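# Lift one staple stick out and set it down nearby

## Task

Remove a single stick of staples from the staple box and place it on the table with its legs pointing down, far enough away that it is clear of both the box's tray and its sleeve.

## Robot and tools

Robot: two arms, left_arm and right_arm, each a yam_ultra arm with a two-finger parallel gripper and a wrist camera. Cameras: cam_left_wrist and cam_right_wrist, each 672x504 pixels. A camera stand sits behind the arms. Loose objects may occasionally get a brief nudge.

Scene frame: the origin is at table-top height, halfway between the two nominal arm bases. +x points out over the table, +z points up, and left_arm is on the +y side. These names do not match left and right in the images. Calibrated base positions: left_arm at (-0.006, +0.367, +0.014) m, right_arm at (+0.025, -0.317, +0.023) m, each with a near-identity yaw. The gripper's fingers point along its own +z axis and open and close along its y axis. end_effector_position is the point between the finger pads, about 1 cm back from the tips.

The 14-number row (used by both execute_actions and move): seven numbers for left_arm, then seven for right_arm. For each arm the order is dx, dy, dz, rx, ry, rz, opening. Every number must lie in [-1, 1], and you send all 14 even when only one arm moves.
- dx, dy, dz are offsets, not poses. They are measured along the scene axes from that arm's Hand target as it stood when the action or move began. 1.0 equals 0.6 m.
- rx, ry, rz form a single rotation vector, applied about the Hand target's position. 1.0 equals 180 degrees.
- opening is absolute: +1 is fully open (0.094 m) and -1 is closed.
- Sending six zeros re-commands the current Hand target. A 0 in the opening slot is a real command, so to leave a gripper unchanged, resend its present opening.

execute_actions(actions, cameras):
- actions is a list of actions. Each action is up to 15 rows, and each row lasts one 1/30 s control step. If an action has fewer rows, its last row is held for the remaining steps.
- Every row in an action is counted from the start pose of that action, not from the row before it. A new action starts from the current Hand target, so repeating the same offset keeps moving the arm further.
- cameras is a list of camera names, ["all"], or []. An unknown name makes the call invalid. An empty actions list returns the state and all images.

move(target, speed, blend, opening_speed, grip_force, blocking, cameras):
- Moves each gripper along a straight line toward its target.
- target is one 14-number row or a list of up to 15 rows. Every row in the list is an offset from the same starting Hand targets.
- speed is in m/s, from 0.002 to 2.9, default 0.25. Rotation is capped at twice that figure in rad/s. Give one value, or one per target.
- blend is in metres: the corner radius at intermediate targets. The default 0 means stop at each one.
- opening_speed is the finger rate per second on the -1..1 scale, at least 0.2. Use it for gentle closing.
- grip_force is in newtons per pad, 10 to 50, with 50 as full force. It stays in effect until changed, and lower values close slowly.
- blocking=false returns after about 0.5 s while the move continues.
- All paths finish together and are capped at 10 s. They do not avoid obstacles or the other arm. Grippers lag and overshoot more at high speed.
- Avoid routes that pass close to an arm's own base, because they can flip its shoulder posture.
- The result adds a "move:" line with the ending (done, off_target, moving, held, fault) and any limits (limits=paced means the pose was clipped; limits=held means steps were withheld). Neither done nor off_target tells you whether anything was touched.

wait(seconds 0 to 10, cameras): lets time pass while commands are held. It returns early if a running move ends.

stop(cameras): brakes a running move. Braking needs some distance.

zoom_image(camera, region): camera is cam_left_wrist or cam_right_wrist. region is [x0, y0, x1, y1] in image pixels from the top-left, at most 504 by 504. Only cameras in the latest images can be zoomed.

read_manual(section="licences"): returns licence texts only.

finished_scene(scene): ends the current scene, using its number. Make no further call in that reply.

Result lines:
- end_effector_position (m) and end_effector_quat_wxyz are given in the scene frame. They may be off by a few cm.
- Hand target is the last commanded pose after clipping, and the base for the next offsets. The gripper often rests a few cm short of it because of friction or weight. A new command, even all zeros, requests it again. If the gripper still falls short, send the remaining gap as an offset.
- Orientation commands are clipped to within 40 degrees of the measured orientation at each step.
- Tool commands lists the current gripper commands.
- grip_measured uses the opening scale. With nothing held it can read up to about 2.5 mm wide. When squeezing a hard part it reads a little narrower than the part. Squeeze force rises about 1 N per 0.001 below first contact, then jumps to the full limit of roughly 50 to 64 N per pad. To release, command an opening well above grip_measured.
- The final Joint positions entry is the finger opening in metres.
- Joint velocities may read "within noise".
- Joint torques include the arm's own weight, carry offsets and noise, and joints 1 to 3 wrap at ±28 N m.
- MOTOR HOT appears at 75 °C. An OVER-TEMPERATURE FAULT at 90 °C folds and disables that arm, and at 100 °C the arm goes limp. Holding loads, keeping an arm stretched out, or pushing toward unreachable poses all add heat.

Avoid:
- dropping the stick or releasing it while it is still moving;
- fast impacts, or hard pressing on the box or table;
- anything falling off the table;
- arms, grippers or wrist cameras touching each other, or one gripper closing on the other's fingers;
- putting force on a camera cable;
- arm stops and faults.

An arm blocked by something keeps pushing until you command it back past its gripper. Move slowly near contact, close gently with opening_speed, and lower the stick onto the table before opening.

Each tool is called after "Call:" as name([rows], argument=value, ...), one row to a line, values as JSON.

## Session

Call:
execute_actions(actions=[])

Scene clock: 0.00 s.
left_arm: end_effector_position=(+0.2662, +0.1829, +0.2439) grip_measured=+1.000 end_effector_quat_wxyz=(+0.330, -0.036, +0.888, -0.318) | right_arm: end_effector_position=(+0.2854, -0.1856, +0.1327) grip_measured=+1.000 end_effector_quat_wxyz=(+0.310, -0.077, +0.937, +0.144)
Joint positions: left_arm=[-0.444 0.998 0.897 -0.531 0.187 -0.671 0.094] | right_arm=[0.407 1.024 0.614 -0.466 -0.058 0.284 0.094]
Joint velocities: within noise
Joint torques (N m): no reading
Heat: left arm: 36 °C; right arm: 30 °C.
Hand target: left_arm +0.2673, +0.1822, +0.2544; +0.342, -0.033, +0.882, -0.324 | right_arm +0.2889, -0.1841, +0.1405; +0.321, -0.078, +0.932, +0.148
Tool commands: left_gripper/opening=+1.0 right_gripper/opening=+1.0

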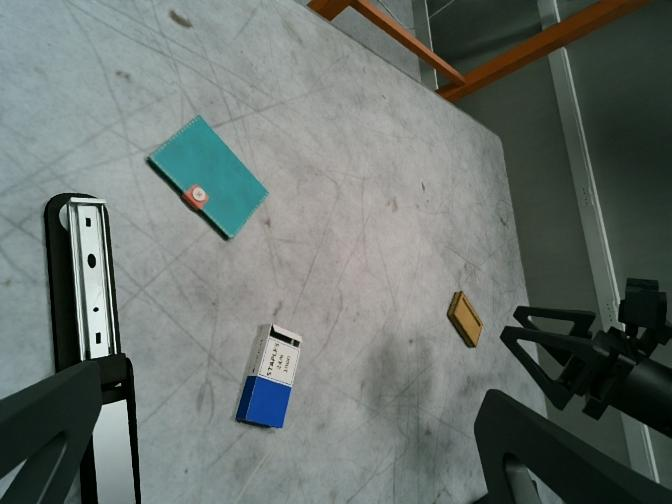

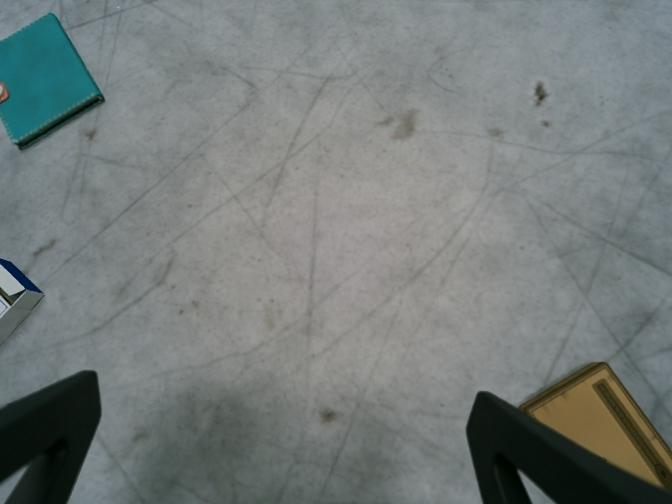

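Call:
zoom_image(camera="cam_left_wrist", region=[200, 300, 340, 440])

Call:
zoom_image(camera="cam_right_wrist", region=[0, 240, 120, 360])

Scaled by 3.600 from the camera's 672x504 image, which has a finer 960x720 frame.

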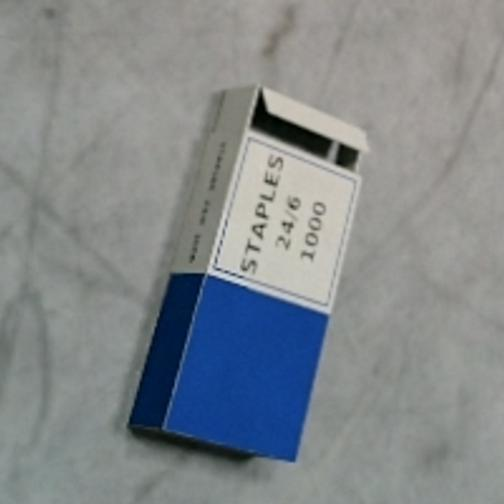

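Scaled by 4.200 from the camera's 672x504 image, which has a finer 960x720 frame.

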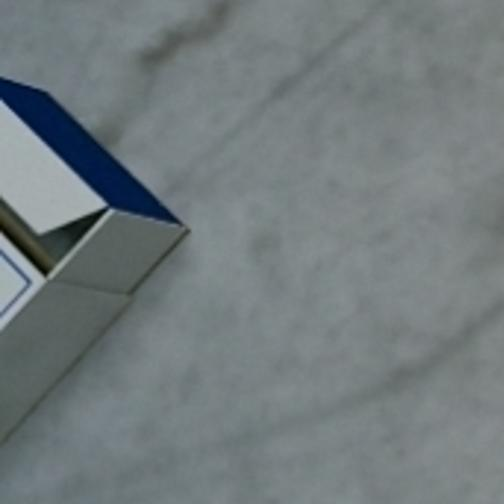

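Call:
move(target=[0.03,-0.213,-0.157,0.2145,0.2264,-0.022,1,0,0,0,0,0,0,1], cameras=["all"])

Call:
zoom_image(camera="cam_left_wrist", region=[170, 120, 500, 400])

Scene clock: 3.70 s.
left_arm: end_effector_position=(+0.2842, +0.0580, +0.1550) grip_measured=+1.000 end_effector_quat_wxyz=(+0.001, +0.001, +1.000, -0.008) | right_arm: end_effector_position=(+0.2854, -0.1856, +0.1327) grip_measured=+1.000 end_effector_quat_wxyz=(+0.310, -0.077, +0.937, +0.144)
Joint positions: left_arm=[-0.764 2.198 2.193 -1.553 0.009 -0.813 0.094] | right_arm=[0.407 1.024 0.614 -0.466 -0.058 0.284 0.094]
Joint torques (N m): left_arm=[-0.85 -11.64 8.44 -0.04 -0.1 -0.13] | right_arm=[0.05 -2.35 6.68 1.49 -0.06 -0.02]
Heat: left arm: 37 °C; right arm: 31 °C.
Hand target: left_arm +0.2853, +0.0544, +0.1602; +0.000, +0.001, +1.000, +0.000 | right_arm +0.2889, -0.1841, +0.1405; +0.321, -0.078, +0.932, +0.148
Off the commanded pose: left_arm 0.006 m, 1 deg | right_arm 0.009 m, 1 deg.
joint sent to its limit (left arm) — joint 4 (wrist pitch), lower limit. The joint targets still meet the commanded pose.
move: done

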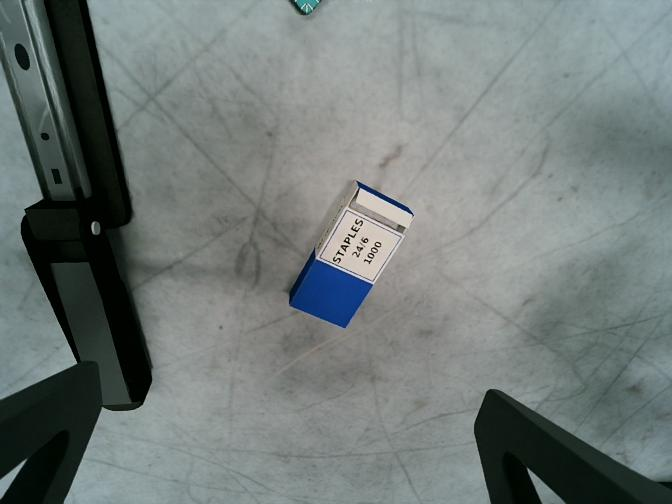

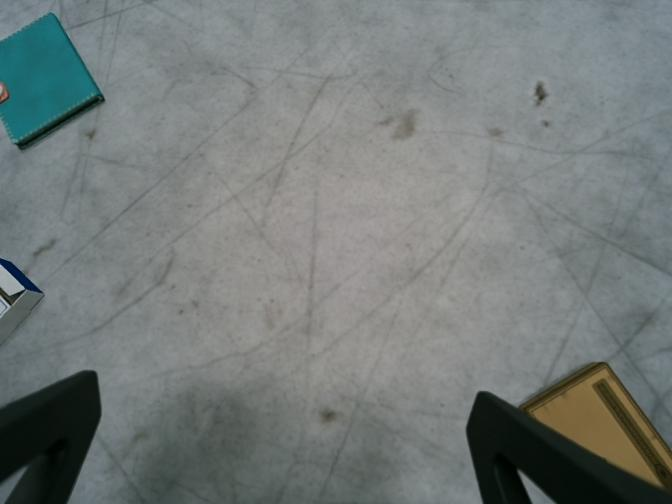

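Scaled by 1.527 from the camera's 672x504 image, which has a finer 960x720 frame.

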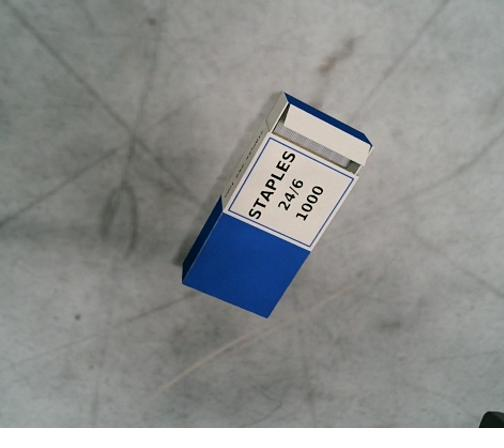

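Call:
zoom_image(camera="cam_left_wrist", region=[325, 165, 425, 265])

Scaled by 5.040 from the camera's 672x504 image, which has a finer 960x720 frame.

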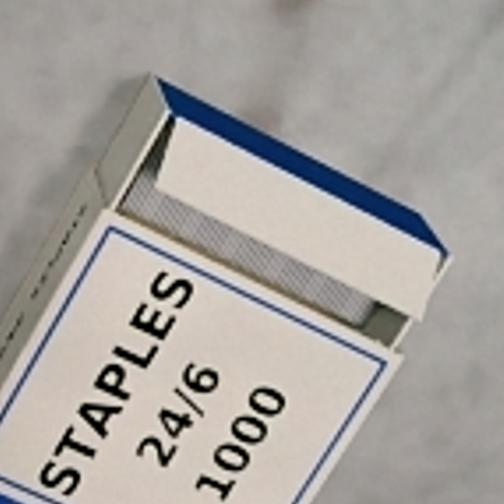

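Call:
move([
  [-0.159,0,-0.1,-0.061,-0.329,-0.106,1,0,0,0,0,0,0,1],
  [-0.159,0,-0.1,-0.061,-0.329,-0.106,1,0.149,0.282,-0.018,-0.0573,0.2253,-0.162,1],
], cameras=["all"])

Scene clock: 10.53 s.
left_arm: end_effector_position=(+0.1884, +0.0512, +0.0927) grip_measured=+1.000 end_effector_quat_wxyz=(+0.479, +0.164, +0.858, -0.091) | right_arm: end_effector_position=(+0.3781, -0.0168, +0.1349) grip_measured=+1.000 end_effector_quat_wxyz=(+0.007, +0.179, +0.984, +0.010)
Joint positions: left_arm=[-1.328 1.571 0.661 0.057 -0.8 -0.687 0.094] | right_arm=[0.681 2.395 2.412 -1.564 -0.001 1.062 0.094]
Joint torques (N m): left_arm=[-0.42 -8.34 4.89 1.13 -0.62 0.08] | right_arm=[0.42 -9.42 6.72 0.28 -0.03 0.1]
Heat: left arm: 37 °C; right arm: 32 °C.
Hand target: left_arm +0.1900, +0.0544, +0.1002; +0.491, +0.159, +0.851, -0.091 | right_arm +0.3781, -0.0148, +0.1296; +0.000, +0.182, +0.983, +0.000
Off the commanded pose: left_arm 0.008 m, 2 deg | right_arm 0.006 m, 1 deg.
joint sent to its limit (right arm) — joint 4 (wrist pitch), lower limit. The joint targets still meet the commanded pose.
move: done

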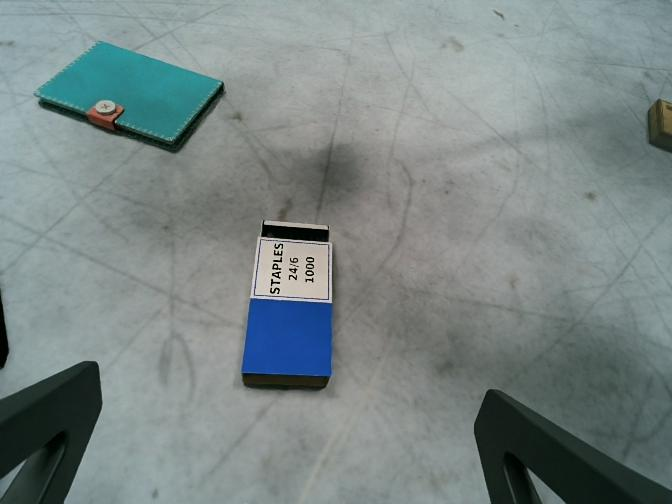

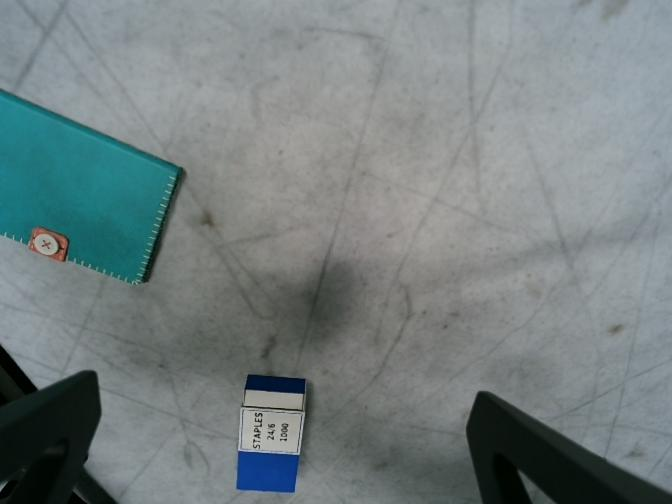

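Call:
move([
  [0.1,-0.03,-0.13,0,0,0,1,0,0,0,0,0,0,1],
], speed=0.15, cameras=["all"])

Scene clock: 12.53 s.
left_arm: end_effector_position=(+0.2454, +0.0394, +0.0215) grip_measured=+1.000 end_effector_quat_wxyz=(+0.487, +0.161, +0.854, -0.091) | right_arm: end_effector_position=(+0.3780, -0.0169, +0.1349) grip_measured=+1.000 end_effector_quat_wxyz=(+0.007, +0.179, +0.984, +0.010)
Joint positions: left_arm=[-1.15 1.937 0.639 0.579 -0.688 -0.505 0.094] | right_arm=[0.681 2.395 2.412 -1.564 -0.001 1.062 0.094]
Joint torques (N m): left_arm=[0.62 -7.36 5.39 1.38 -0.28 0.1] | right_arm=[0.36 -9.39 6.61 0.26 -0.04 0.08]
Heat: left arm: 37 °C; right arm: 32 °C.
Hand target: left_arm +0.2499, +0.0364, +0.0222; +0.491, +0.159, +0.851, -0.091 | right_arm +0.3781, -0.0148, +0.1296; +0.000, +0.182, +0.983, +0.000
Off the commanded pose: left_arm 0.005 m, 1 deg | right_arm 0.006 m, 1 deg.
joint sent to its limit (right arm) — joint 4 (wrist pitch), lower limit. The joint targets still meet the commanded pose.
move: done

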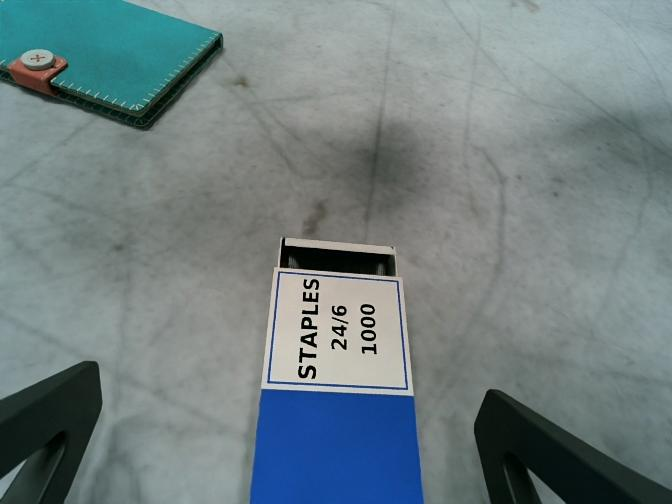

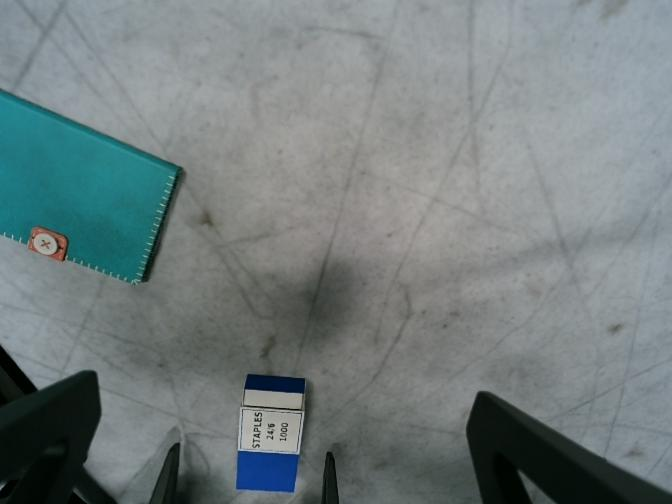

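Call:
move([
  [-0.005,-0.016,-0.006,0,0,0,1,0,0,0,0,0,0,1],
], speed=0.1, cameras=["all"])

Scene clock: 13.43 s.
left_arm: end_effector_position=(+0.2456, +0.0333, +0.0164) grip_measured=+1.000 end_effector_quat_wxyz=(+0.485, +0.164, +0.854, -0.090) | right_arm: end_effector_position=(+0.3780, -0.0169, +0.1349) grip_measured=+1.000 end_effector_quat_wxyz=(+0.007, +0.179, +0.984, +0.010)
Joint positions: left_arm=[-1.154 1.969 0.663 0.58 -0.688 -0.507 0.094] | right_arm=[0.681 2.395 2.412 -1.564 -0.001 1.062 0.094]
Joint torques (N m): left_arm=[-0.92 -7.54 6.23 1.17 -0.44 -0.11] | right_arm=[0.36 -9.35 6.6 0.28 -0.02 0.08]
Heat: left arm: 37 °C; right arm: 32 °C.
Hand target: left_arm +0.2470, +0.0269, +0.0185; +0.491, +0.159, +0.852, -0.091 | right_arm +0.3781, -0.0148, +0.1296; +0.000, +0.182, +0.983, +0.000
Off the commanded pose: left_arm 0.007 m, 1 deg | right_arm 0.006 m, 1 deg.
joint sent to its limit (right arm) — joint 4 (wrist pitch), lower limit. The joint targets still meet the commanded pose.
move: done

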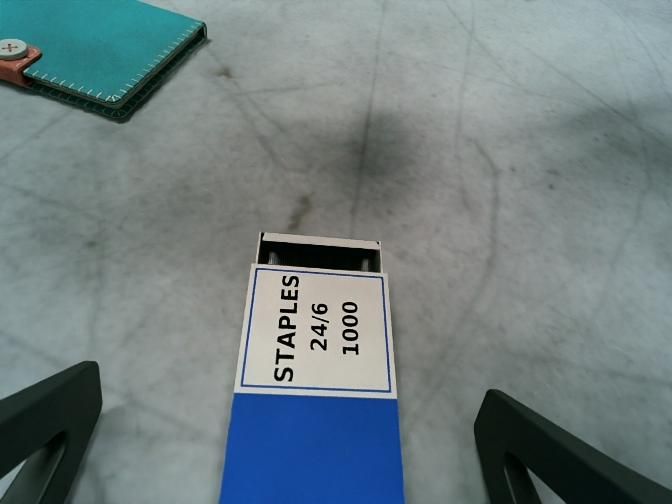

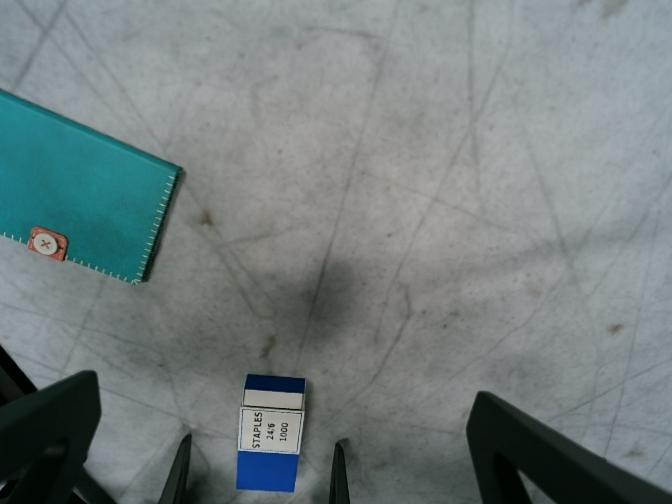

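Call:
move([
  [0,0,0,0,0,0,-0.4,-0.09,0.048,-0.12,0,0,0,1],
], grip_force=[12,20], cameras=["all"])

Scene clock: 19.07 s.
left_arm: end_effector_position=(+0.2456, +0.0333, +0.0164) grip_measured=+0.016 end_effector_quat_wxyz=(+0.485, +0.164, +0.854, -0.090) | right_arm: end_effector_position=(+0.3173, +0.0127, +0.0379) grip_measured=+1.000 end_effector_quat_wxyz=(-0.019, +0.176, +0.984, -0.018)
Joint positions: left_arm=[-1.154 1.969 0.663 0.58 -0.688 -0.507 0.048] | right_arm=[0.816 2.348 1.94 -1.215 -0.014 1.19 0.094]
Joint velocities: left_arm=[-0.002 -0.007 -0.012 0.007 -0.051 0.007 -0.009] | right_arm=[within noise]
Joint torques (N m): left_arm=[-0.92 -7.54 6.22 1.17 -0.44 -0.1] | right_arm=[-0.25 -15.05 4.49 0.3 0.09 0.09]
Heat: left arm: 37 °C; right arm: 31 °C.
Hand target: left_arm +0.2470, +0.0269, +0.0185; +0.491, +0.159, +0.852, -0.091 | right_arm +0.3242, +0.0139, +0.0577; +0.000, +0.182, +0.983, +0.000
Off the commanded pose: left_arm 0.007 m, 1 deg | right_arm 0.021 m, 3 deg.
grip_force (N): 12, 20
move: moving (left_arm; no rest 5 s after the path's end), off_target (right_arm)

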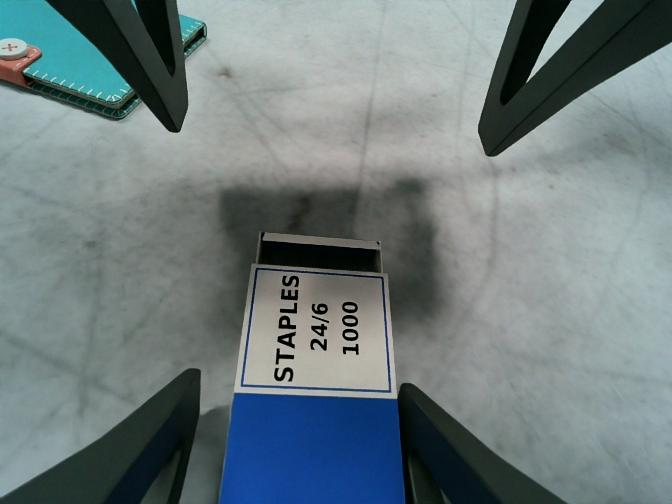

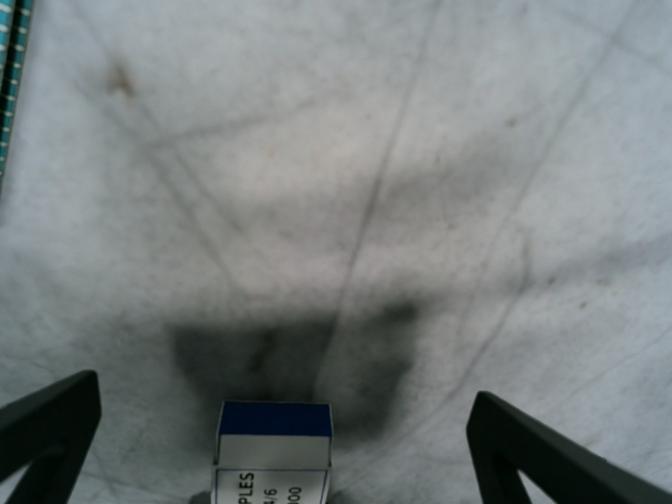

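Call:
move([
  [0,0,0,0,0,0,-0.4,-0.036,0.026,-0.02,0,0,0,1],
], speed=0.1, cameras=["all"])

Scene clock: 21.63 s.
left_arm: end_effector_position=(+0.2456, +0.0333, +0.0164) grip_measured=-0.199 end_effector_quat_wxyz=(+0.485, +0.164, +0.854, -0.090) | right_arm: end_effector_position=(+0.2974, +0.0274, +0.0264) grip_measured=+1.000 end_effector_quat_wxyz=(-0.018, +0.177, +0.984, -0.018)
Joint positions: left_arm=[-1.154 1.969 0.663 0.58 -0.688 -0.507 0.038] | right_arm=[0.872 2.348 1.894 -1.166 -0.014 1.249 0.094]
Joint torques (N m): left_arm=[-0.92 -7.54 6.22 1.17 -0.45 -0.09] | right_arm=[0.08 -15.12 4.11 0.28 0.09 0.08]
Heat: left arm: 37 °C; right arm: 33 °C.
Hand target: left_arm +0.2470, +0.0269, +0.0185; +0.491, +0.159, +0.852, -0.091 | right_arm +0.3026, +0.0295, +0.0457; +0.000, +0.182, +0.983, +0.000
Off the commanded pose: left_arm 0.007 m, 1 deg | right_arm 0.020 m, 3 deg.
grip_force (N): 12, 20
move: off_target (right_arm)

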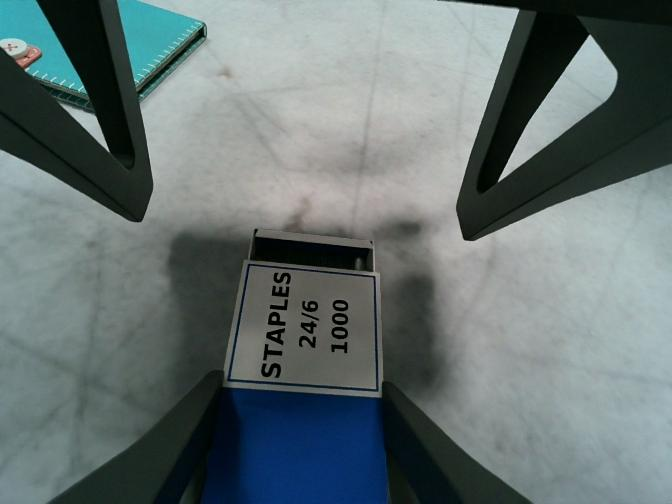

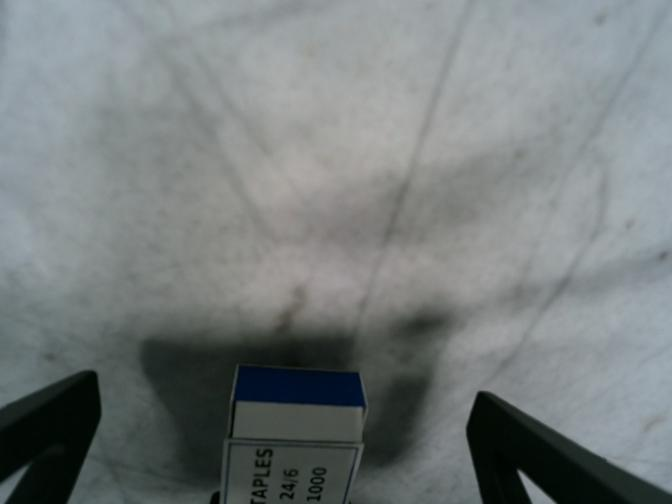

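Call:
move([
  [0,0,0,0,0,0,-0.4,0,0,-0.018,0,0,0,1],
  [0,0,0,0,0,0,-0.4,0,0,-0.018,0,0,0,-0.35],
], speed=0.1, cameras=["all"])

Scene clock: 27.67 s.
left_arm: end_effector_position=(+0.2462, +0.0346, +0.0166) grip_measured=-0.199 end_effector_quat_wxyz=(+0.487, +0.162, +0.854, -0.087) | right_arm: end_effector_position=(+0.2975, +0.0275, +0.0196) grip_measured=-0.233 end_effector_quat_wxyz=(-0.016, +0.178, +0.984, -0.015)
Joint positions: left_arm=[-1.154 1.969 0.663 0.577 -0.696 -0.509 0.038] | right_arm=[0.872 2.348 1.866 -1.131 -0.014 1.25 0.036]
Joint torques (N m): left_arm=[-0.92 -7.56 6.2 1.19 -0.37 -0.08] | right_arm=[-0.01 -14.34 4.16 0.34 0.07 0.07]
Heat: left arm: 37 °C; right arm: 35 °C.
Hand target: left_arm +0.2470, +0.0269, +0.0185; +0.491, +0.159, +0.852, -0.091 | right_arm +0.3026, +0.0295, +0.0349; +0.000, +0.182, +0.983, +0.000
Off the commanded pose: left_arm 0.008 m, 1 deg | right_arm 0.016 m, 3 deg.
grip_force (N): 12, 20
move: off_target (right_arm); target 2's new opening was sent with right_arm's hand 0.016 m and 2 deg from that target

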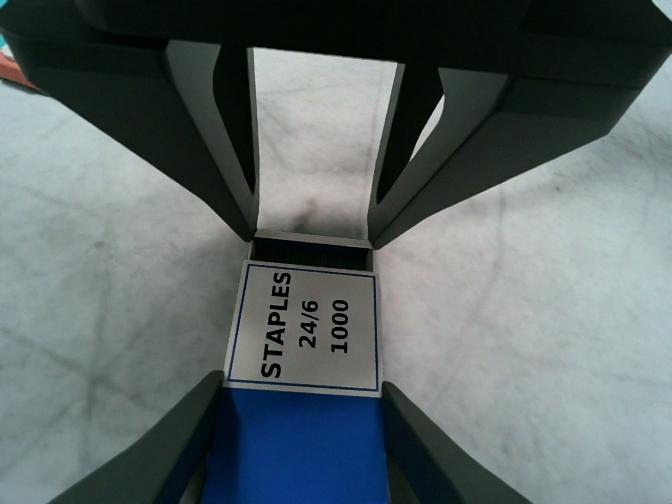

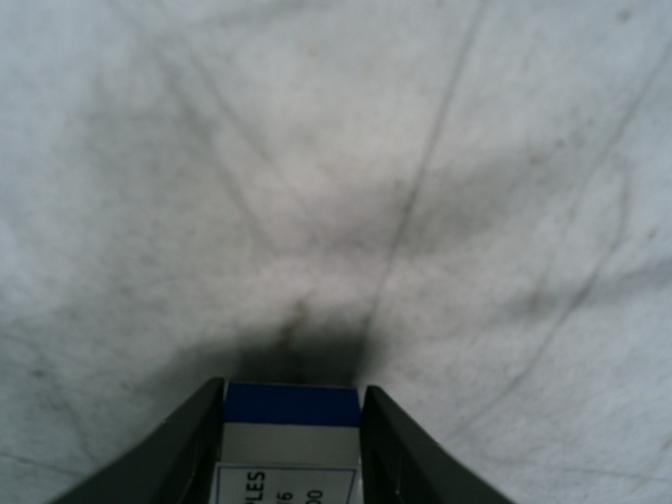

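Call:
move(target=[0,0,0,0,0,0,-0.4,0.08,-0.031,0,0,0,0,-0.35], speed=0.06, cameras=["all"])

Scene clock: 30.30 s.
left_arm: end_effector_position=(+0.2527, +0.0255, +0.0302) grip_measured=-0.199 end_effector_quat_wxyz=(+0.506, +0.145, +0.844, -0.101) | right_arm: end_effector_position=(+0.3125, +0.0156, +0.0378) grip_measured=-0.238 end_effector_quat_wxyz=(-0.055, +0.171, +0.984, -0.004)
Joint positions: left_arm=[-1.154 1.969 0.684 0.615 -0.716 -0.507 0.038] | right_arm=[0.798 2.359 1.956 -1.234 -0.088 1.161 0.036]
Joint torques (N m): left_arm=[-0.91 -7.77 4.48 0.88 -0.13 -0.09] | right_arm=[-2.67 -9.62 7.72 0.67 0.83 -0.04]
Heat: left arm: 36 °C; right arm: 36 °C.
Hand target: left_arm +0.2470, +0.0269, +0.0185; +0.491, +0.159, +0.851, -0.091 | right_arm +0.3506, +0.0111, +0.0349; +0.000, +0.182, +0.983, +0.000
Off the commanded pose: left_arm 0.013 m, 3 deg | right_arm 0.038 m, 6 deg.
grip_force (N): 12, 20
move: off_target (left_arm, right_arm)

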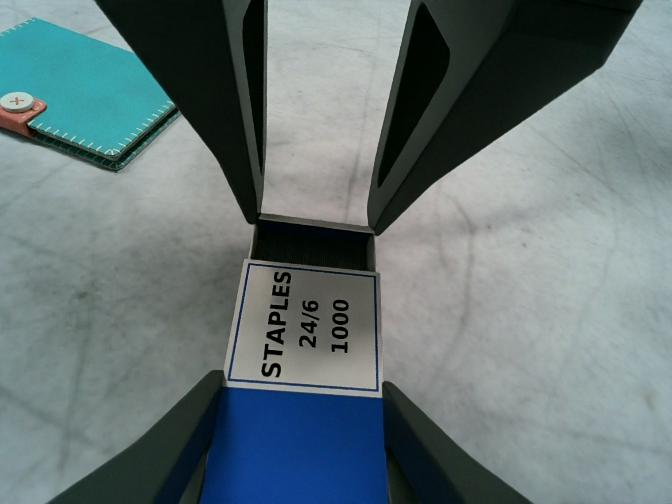

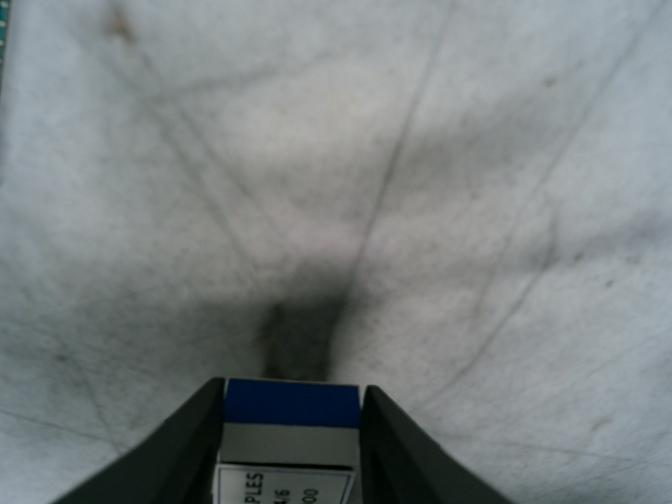

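Call:
move([
  [0,0,0,0,0,0,-0.4,0,0,-0.03,0,0,0,-0.35],
  [-0.02,0.008,0,0,0,0,-0.4,0.03,-0.011,-0.03,0,0,0,-0.35],
], speed=0.06, cameras=["all"])

Scene clock: 32.67 s.
left_arm: end_effector_position=(+0.2378, +0.0303, +0.0182) grip_measured=-0.207 end_effector_quat_wxyz=(+0.491, +0.159, +0.852, -0.092) | right_arm: end_effector_position=(+0.3605, +0.0041, +0.0233) grip_measured=-0.238 end_effector_quat_wxyz=(-0.008, +0.180, +0.984, +0.004)
Joint positions: left_arm=[-1.187 1.969 0.662 0.577 -0.721 -0.535 0.037] | right_arm=[0.733 2.414 2 -1.16 -0.017 1.116 0.036]
Joint torques (N m): left_arm=[-0.92 -9.25 3.66 1.11 -0.36 -0.09] | right_arm=[-0.35 -9.39 6.8 0.41 0.13 0]
Heat: left arm: 36 °C; right arm: 35 °C.
Hand target: left_arm +0.2350, +0.0317, +0.0185; +0.491, +0.159, +0.852, -0.091 | right_arm +0.3685, +0.0044, +0.0168; +0.000, +0.182, +0.983, +0.000
Off the commanded pose: left_arm 0.003 m, 0 deg | right_arm 0.010 m, 1 deg.
grip_force (N): 12, 20
move: done

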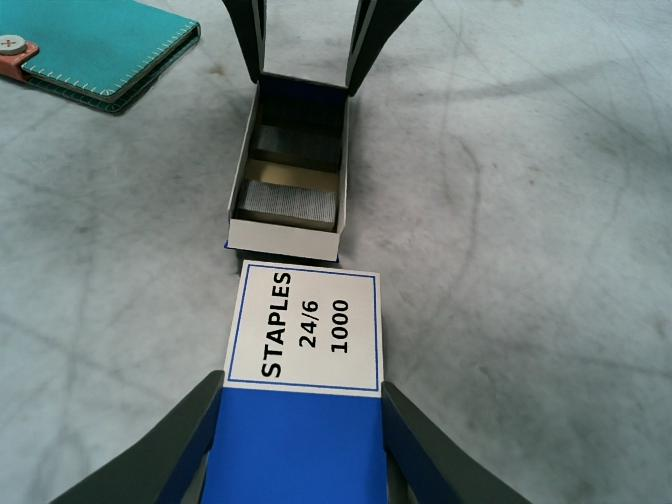

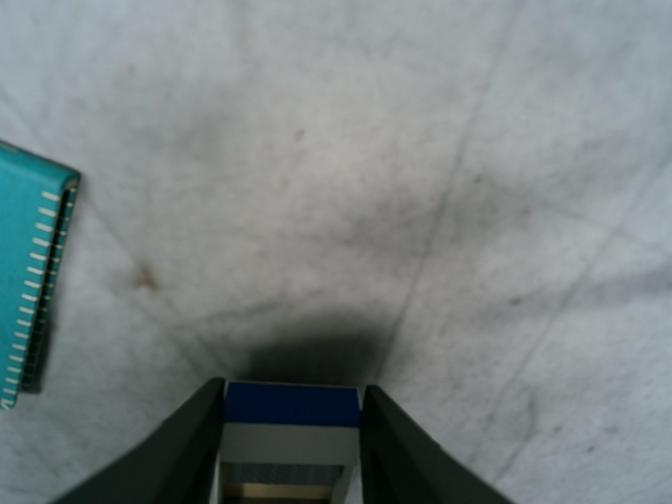

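Call:
move([
  [0,0,-0.006,0,0,0,-0.4,0,0,-0.012,0,0,0,-0.35],
  [0,0,-0.006,0,0,0,0.1,0,0,-0.012,0,0,0,0.1],
], speed=0.05, opening_speed=0.5, cameras=["all"])

Call:
zoom_image(camera="cam_left_wrist", region=[205, 50, 385, 270])

Scene clock: 34.77 s.
left_arm: end_effector_position=(+0.2378, +0.0303, +0.0182) grip_measured=+0.099 end_effector_quat_wxyz=(+0.491, +0.159, +0.852, -0.092) | right_arm: end_effector_position=(+0.3641, +0.0073, +0.0201) grip_measured=+0.098 end_effector_quat_wxyz=(-0.003, +0.180, +0.984, +0.010)
Joint positions: left_arm=[-1.187 1.969 0.662 0.577 -0.721 -0.535 0.052] | right_arm=[0.733 2.421 2 -1.137 -0.017 1.116 0.052]
Joint torques (N m): left_arm=[-0.94 -8.03 3.55 1.26 -0.36 -0.1] | right_arm=[-0.42 -9.57 5.52 0.41 0.14 0]
Heat: left arm: 36 °C; right arm: 35 °C.
Hand target: left_arm +0.2350, +0.0317, +0.0149; +0.491, +0.159, +0.852, -0.091 | right_arm +0.3686, +0.0044, +0.0098; +0.000, +0.182, +0.983, +0.000
Off the commanded pose: left_arm 0.004 m, 0 deg | right_arm 0.012 m, 1 deg.
grip_force (N): 12, 20
move: off_target (right_arm); target 2's new opening was sent with right_arm's hand 0.012 m and 1 deg from that target

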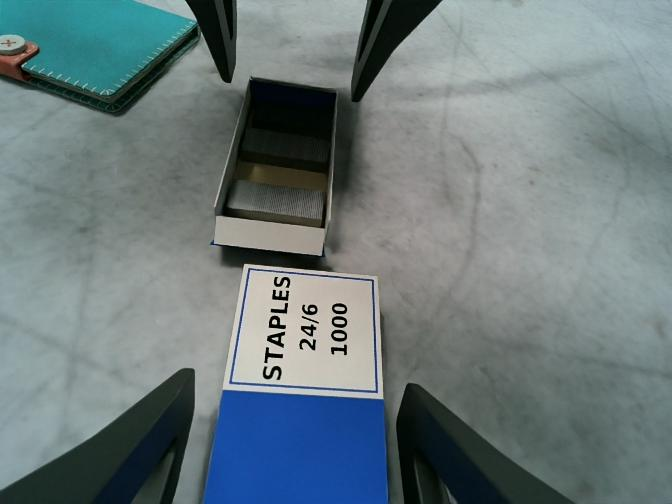

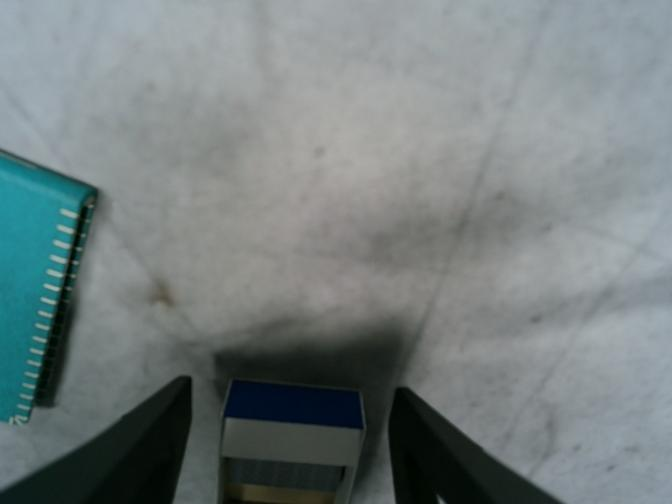

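Scaled by 2.291 from the camera's 672x504 image, which has a finer 960x720 frame.

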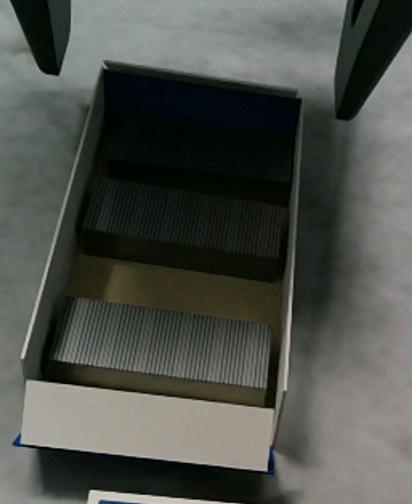

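Call:
move([
  [-0.15,0.055,0.09,0,0,0,0.1,0,0,0.14,0,0,0,0.1],
  [-0.25,0.25,0.2,0,0,0,0.1,-0.06,0.023,0.217,0,0,0.5,0.1],
], speed=0.2, cameras=["all"])

Call:
zoom_image(camera="cam_right_wrist", region=[200, 140, 420, 340])

Scene clock: 41.50 s.
left_arm: end_effector_position=(+0.0863, +0.1882, +0.1214) grip_measured=+0.099 end_effector_quat_wxyz=(+0.481, +0.164, +0.858, -0.075) | right_arm: end_effector_position=(+0.3312, +0.0145, +0.1109) grip_measured=+0.098 end_effector_quat_wxyz=(-0.030, -0.562, +0.827, -0.004)
Joint positions: left_arm=[-1.92 1.127 0.542 -1.079 -1.014 -1.645 0.052] | right_arm=[0.8 2.421 2.36 -1.569 -0.005 -0.374 0.052]
Joint torques (N m): left_arm=[-1.02 -2.7 8.18 -0.21 -0.84 -0.13] | right_arm=[0.49 -15.87 6.15 0.15 0.02 -0.06]
Heat: left arm: 36 °C; right arm: 37 °C.
Hand target: left_arm +0.0849, +0.1816, +0.1350; +0.491, +0.159, +0.851, -0.091 | right_arm +0.3326, +0.0182, +0.1399; +0.000, -0.567, +0.824, +0.000
Off the commanded pose: left_arm 0.015 m, 2 deg | right_arm 0.029 m, 4 deg.
joint sent to its limit (right arm) — joint 4 (wrist pitch), lower limit. The joint targets still meet the commanded pose.
grip_force (N): 12, 20
move: off_target (left_arm, right_arm)

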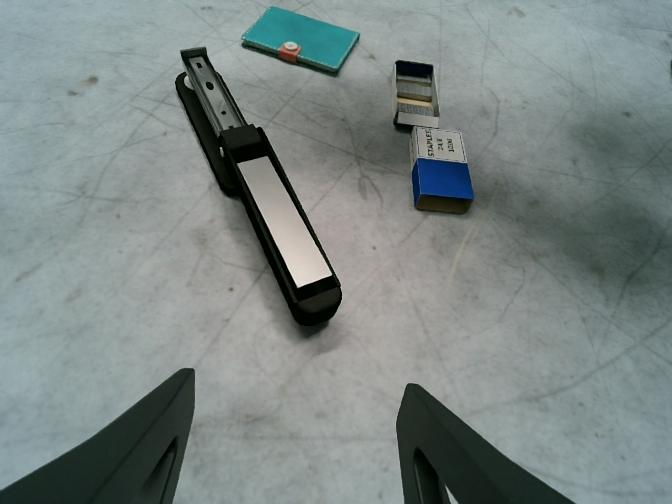

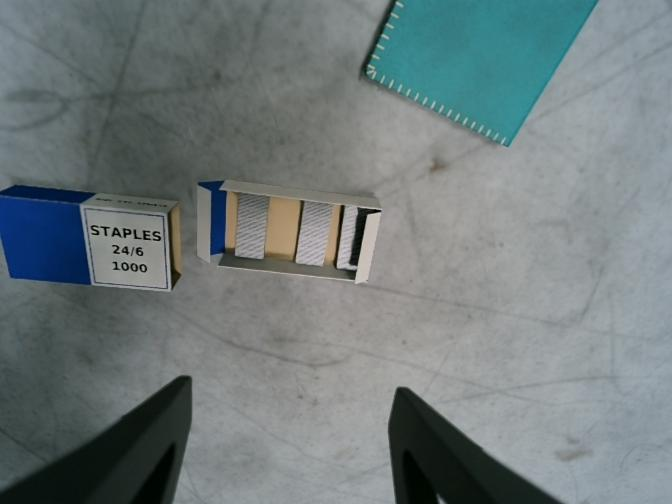

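Scaled by 2.291 from the camera's 672x504 image, which has a finer 960x720 frame.

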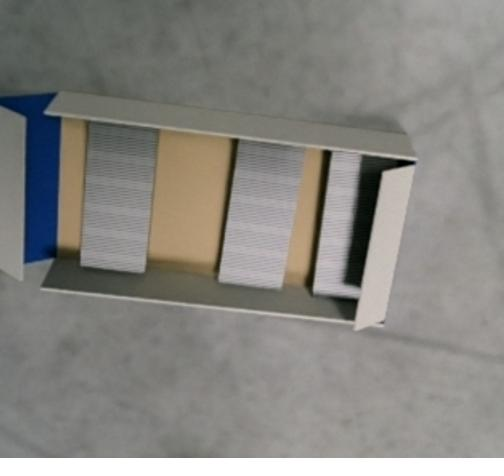

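Call:
move(target=[0,0,0,0,0,0,0.1,-0.039,0.0225,-0.108,0,0,0,-0.65], speed=0.15, grip_force=[12,30], cameras=["cam_right_wrist"])

Call:
zoom_image(camera="cam_right_wrist", region=[150, 220, 450, 504])

Scene clock: 44.50 s.
left_arm: end_effector_position=(+0.0865, +0.1886, +0.1214) grip_measured=+0.099 end_effector_quat_wxyz=(+0.481, +0.164, +0.858, -0.074) | right_arm: end_effector_position=(+0.3045, +0.0268, +0.0524) grip_measured=-0.648 end_effector_quat_wxyz=(-0.031, -0.569, +0.821, -0.007)
Joint positions: left_arm=[-1.92 1.127 0.542 -1.081 -1.014 -1.648 0.052] | right_arm=[0.863 2.365 2.028 -1.298 -0.004 -0.328 0.017]
Joint torques (N m): left_arm=[-1.11 -2.67 8.21 -0.25 -0.84 -0.11] | right_arm=[0.06 -15.76 4.37 0.33 0.02 0.06]
Heat: left arm: 37 °C; right arm: 38 °C.
Hand target: left_arm +0.0849, +0.1817, +0.1350; +0.491, +0.159, +0.851, -0.091 | right_arm +0.3093, +0.0317, +0.0751; +0.000, -0.567, +0.824, +0.000
Off the commanded pose: left_arm 0.015 m, 2 deg | right_arm 0.024 m, 4 deg.
grip_force (N): 12, 30
move: off_target (left_arm, right_arm)
Images, in order (width x height): cam_right_wrist 672x504.

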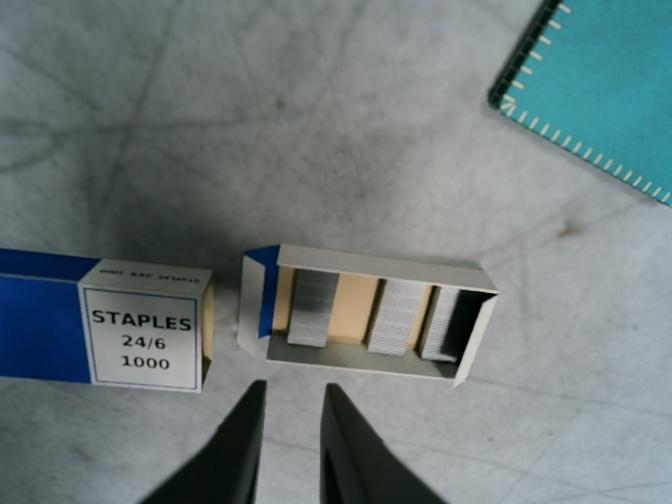

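Scaled by 1.680 from the camera's 672x504 image, which has a finer 960x720 frame.

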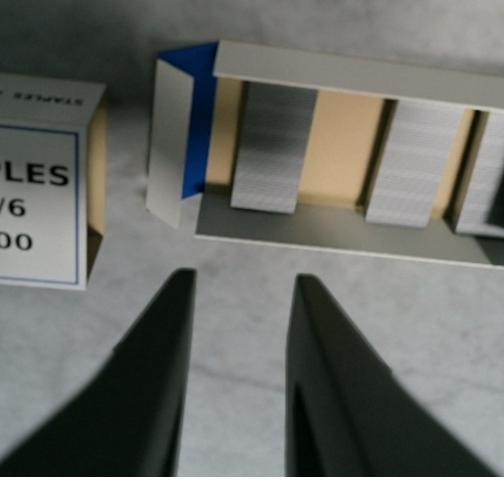

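Call:
move(target=[0,0,0,0,0,0,0.1,0.004,-0.002,-0.036,0,0,0,-0.65], speed=0.08, cameras=["cam_right_wrist"])

Call:
zoom_image(camera="cam_right_wrist", region=[180, 280, 404, 504])

Scene clock: 45.87 s.
left_arm: end_effector_position=(+0.0865, +0.1886, +0.1214) grip_measured=+0.099 end_effector_quat_wxyz=(+0.481, +0.164, +0.858, -0.074) | right_arm: end_effector_position=(+0.3052, +0.0276, +0.0364) grip_measured=-0.648 end_effector_quat_wxyz=(-0.025, -0.569, +0.822, -0.005)
Joint positions: left_arm=[-1.92 1.127 0.542 -1.081 -1.014 -1.648 0.052] | right_arm=[0.863 2.365 1.965 -1.222 -0.004 -0.328 0.017]
Joint torques (N m): left_arm=[-1.1 -2.66 8.2 -0.25 -0.84 -0.1] | right_arm=[-0.46 -14.78 4.23 0.37 0 -0.01]
Heat: left arm: 37 °C; right arm: 38 °C.
Hand target: left_arm +0.0849, +0.1817, +0.1350; +0.491, +0.159, +0.851, -0.091 | right_arm +0.3116, +0.0304, +0.0535; +0.000, -0.567, +0.824, +0.000
Off the commanded pose: left_arm 0.015 m, 2 deg | right_arm 0.019 m, 3 deg.
grip_force (N): 12, 30
move: off_target (left_arm, right_arm)
Images, in order (width x height): cam_right_wrist 672x504.

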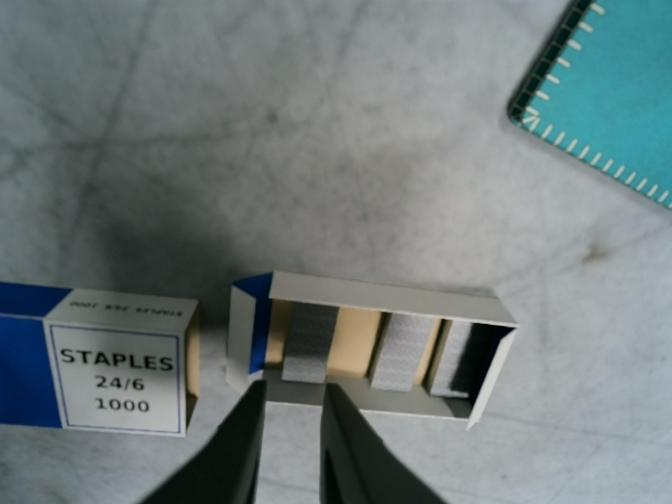

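Scaled by 2.250 from the camera's 672x504 image, which has a finer 960x720 frame.

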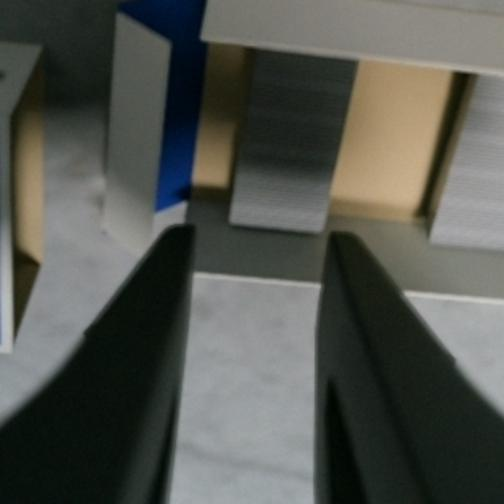

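Call:
move(target=[0,0,0,0,0,0,0.1,0.0055,0,-0.028,0,0,0,-0.65], speed=0.04, cameras=["cam_right_wrist"])

Call:
zoom_image(camera="cam_right_wrist", region=[180, 280, 404, 504])

Scene clock: 47.10 s.
left_arm: end_effector_position=(+0.0865, +0.1886, +0.1214) grip_measured=+0.099 end_effector_quat_wxyz=(+0.481, +0.164, +0.858, -0.074) | right_arm: end_effector_position=(+0.3090, +0.0301, +0.0290) grip_measured=-0.648 end_effector_quat_wxyz=(-0.015, -0.568, +0.823, -0.002)
Joint positions: left_arm=[-1.92 1.127 0.542 -1.081 -1.014 -1.648 0.052] | right_arm=[0.86 2.365 1.936 -1.171 -0.004 -0.328 0.017]
Joint torques (N m): left_arm=[-1.1 -2.67 8.21 -0.25 -0.84 -0.11] | right_arm=[-0.68 -12.92 4.26 0.4 0.01 -0.05]
Heat: left arm: 37 °C; right arm: 39 °C.
Hand target: left_arm +0.0849, +0.1817, +0.1350; +0.491, +0.159, +0.851, -0.091 | right_arm +0.3150, +0.0304, +0.0367; +0.000, -0.567, +0.824, +0.000
Off the commanded pose: left_arm 0.015 m, 2 deg | right_arm 0.010 m, 2 deg.
grip_force (N): 12, 30
move: off_target (left_arm)
Images, in order (width x height): cam_right_wrist 672x504.

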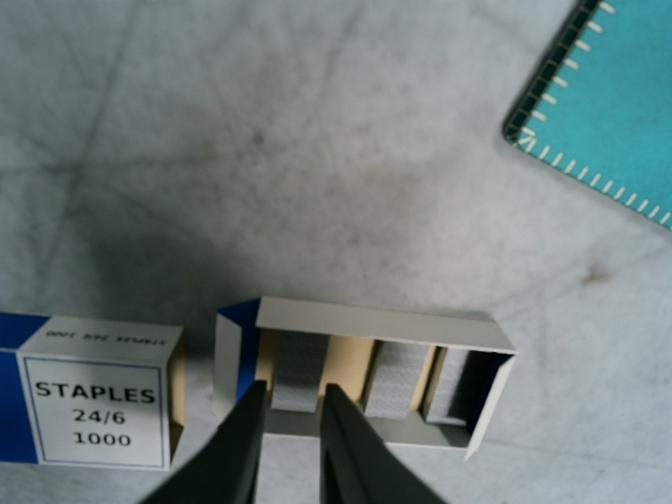

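Scaled by 2.250 from the camera's 672x504 image, which has a finer 960x720 frame.

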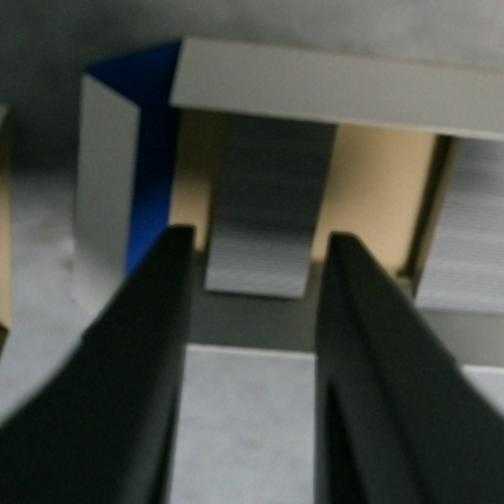

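Call:
move(target=[0,0,0,0,0,0,0.1,-0.004,-0.003,-0.025,0,0,0,-0.65], speed=0.04, cameras=["cam_right_wrist"])

Call:
zoom_image(camera="cam_right_wrist", region=[180, 280, 404, 504])

Scene clock: 48.30 s.
left_arm: end_effector_position=(+0.0865, +0.1886, +0.1214) grip_measured=+0.099 end_effector_quat_wxyz=(+0.481, +0.164, +0.858, -0.074) | right_arm: end_effector_position=(+0.3066, +0.0271, +0.0150) grip_measured=-0.648 end_effector_quat_wxyz=(-0.016, -0.568, +0.823, -0.003)
Joint positions: left_arm=[-1.92 1.127 0.542 -1.081 -1.014 -1.648 0.052] | right_arm=[0.86 2.365 1.879 -1.117 -0.004 -0.328 0.017]
Joint torques (N m): left_arm=[-1.11 -2.66 8.21 -0.24 -0.84 -0.11] | right_arm=[-0.54 -12.86 3.97 0.45 0.01 -0.02]
Heat: left arm: 37 °C; right arm: 39 °C.
Hand target: left_arm +0.0849, +0.1817, +0.1350; +0.491, +0.159, +0.851, -0.091 | right_arm +0.3126, +0.0286, +0.0217; +0.000, -0.567, +0.824, +0.000
Off the commanded pose: left_arm 0.015 m, 2 deg | right_arm 0.009 m, 2 deg.
grip_force (N): 12, 30
move: off_target (left_arm)
Images, in order (width x height): cam_right_wrist 672x504.

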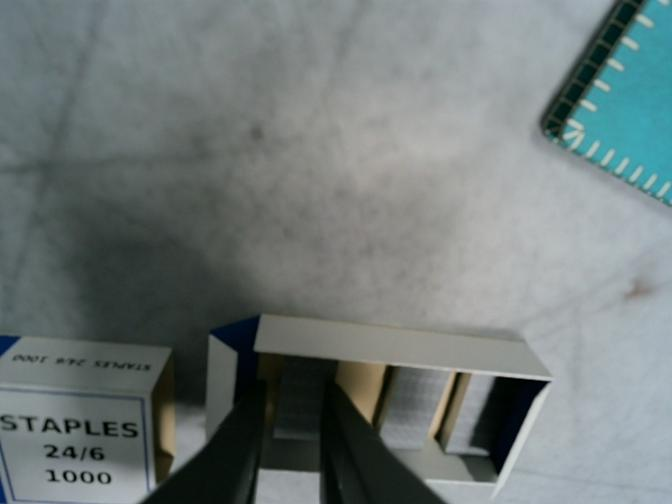

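Scaled by 2.250 from the camera's 672x504 image, which has a finer 960x720 frame.

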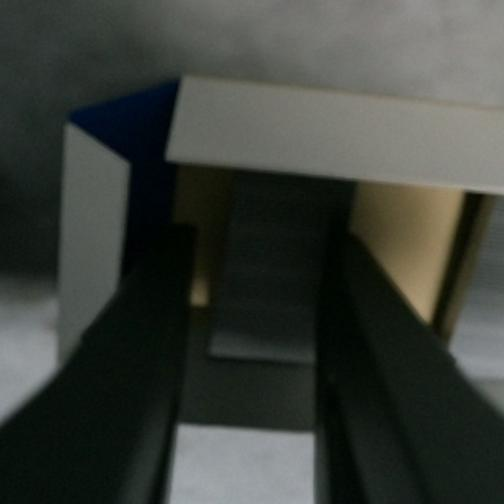

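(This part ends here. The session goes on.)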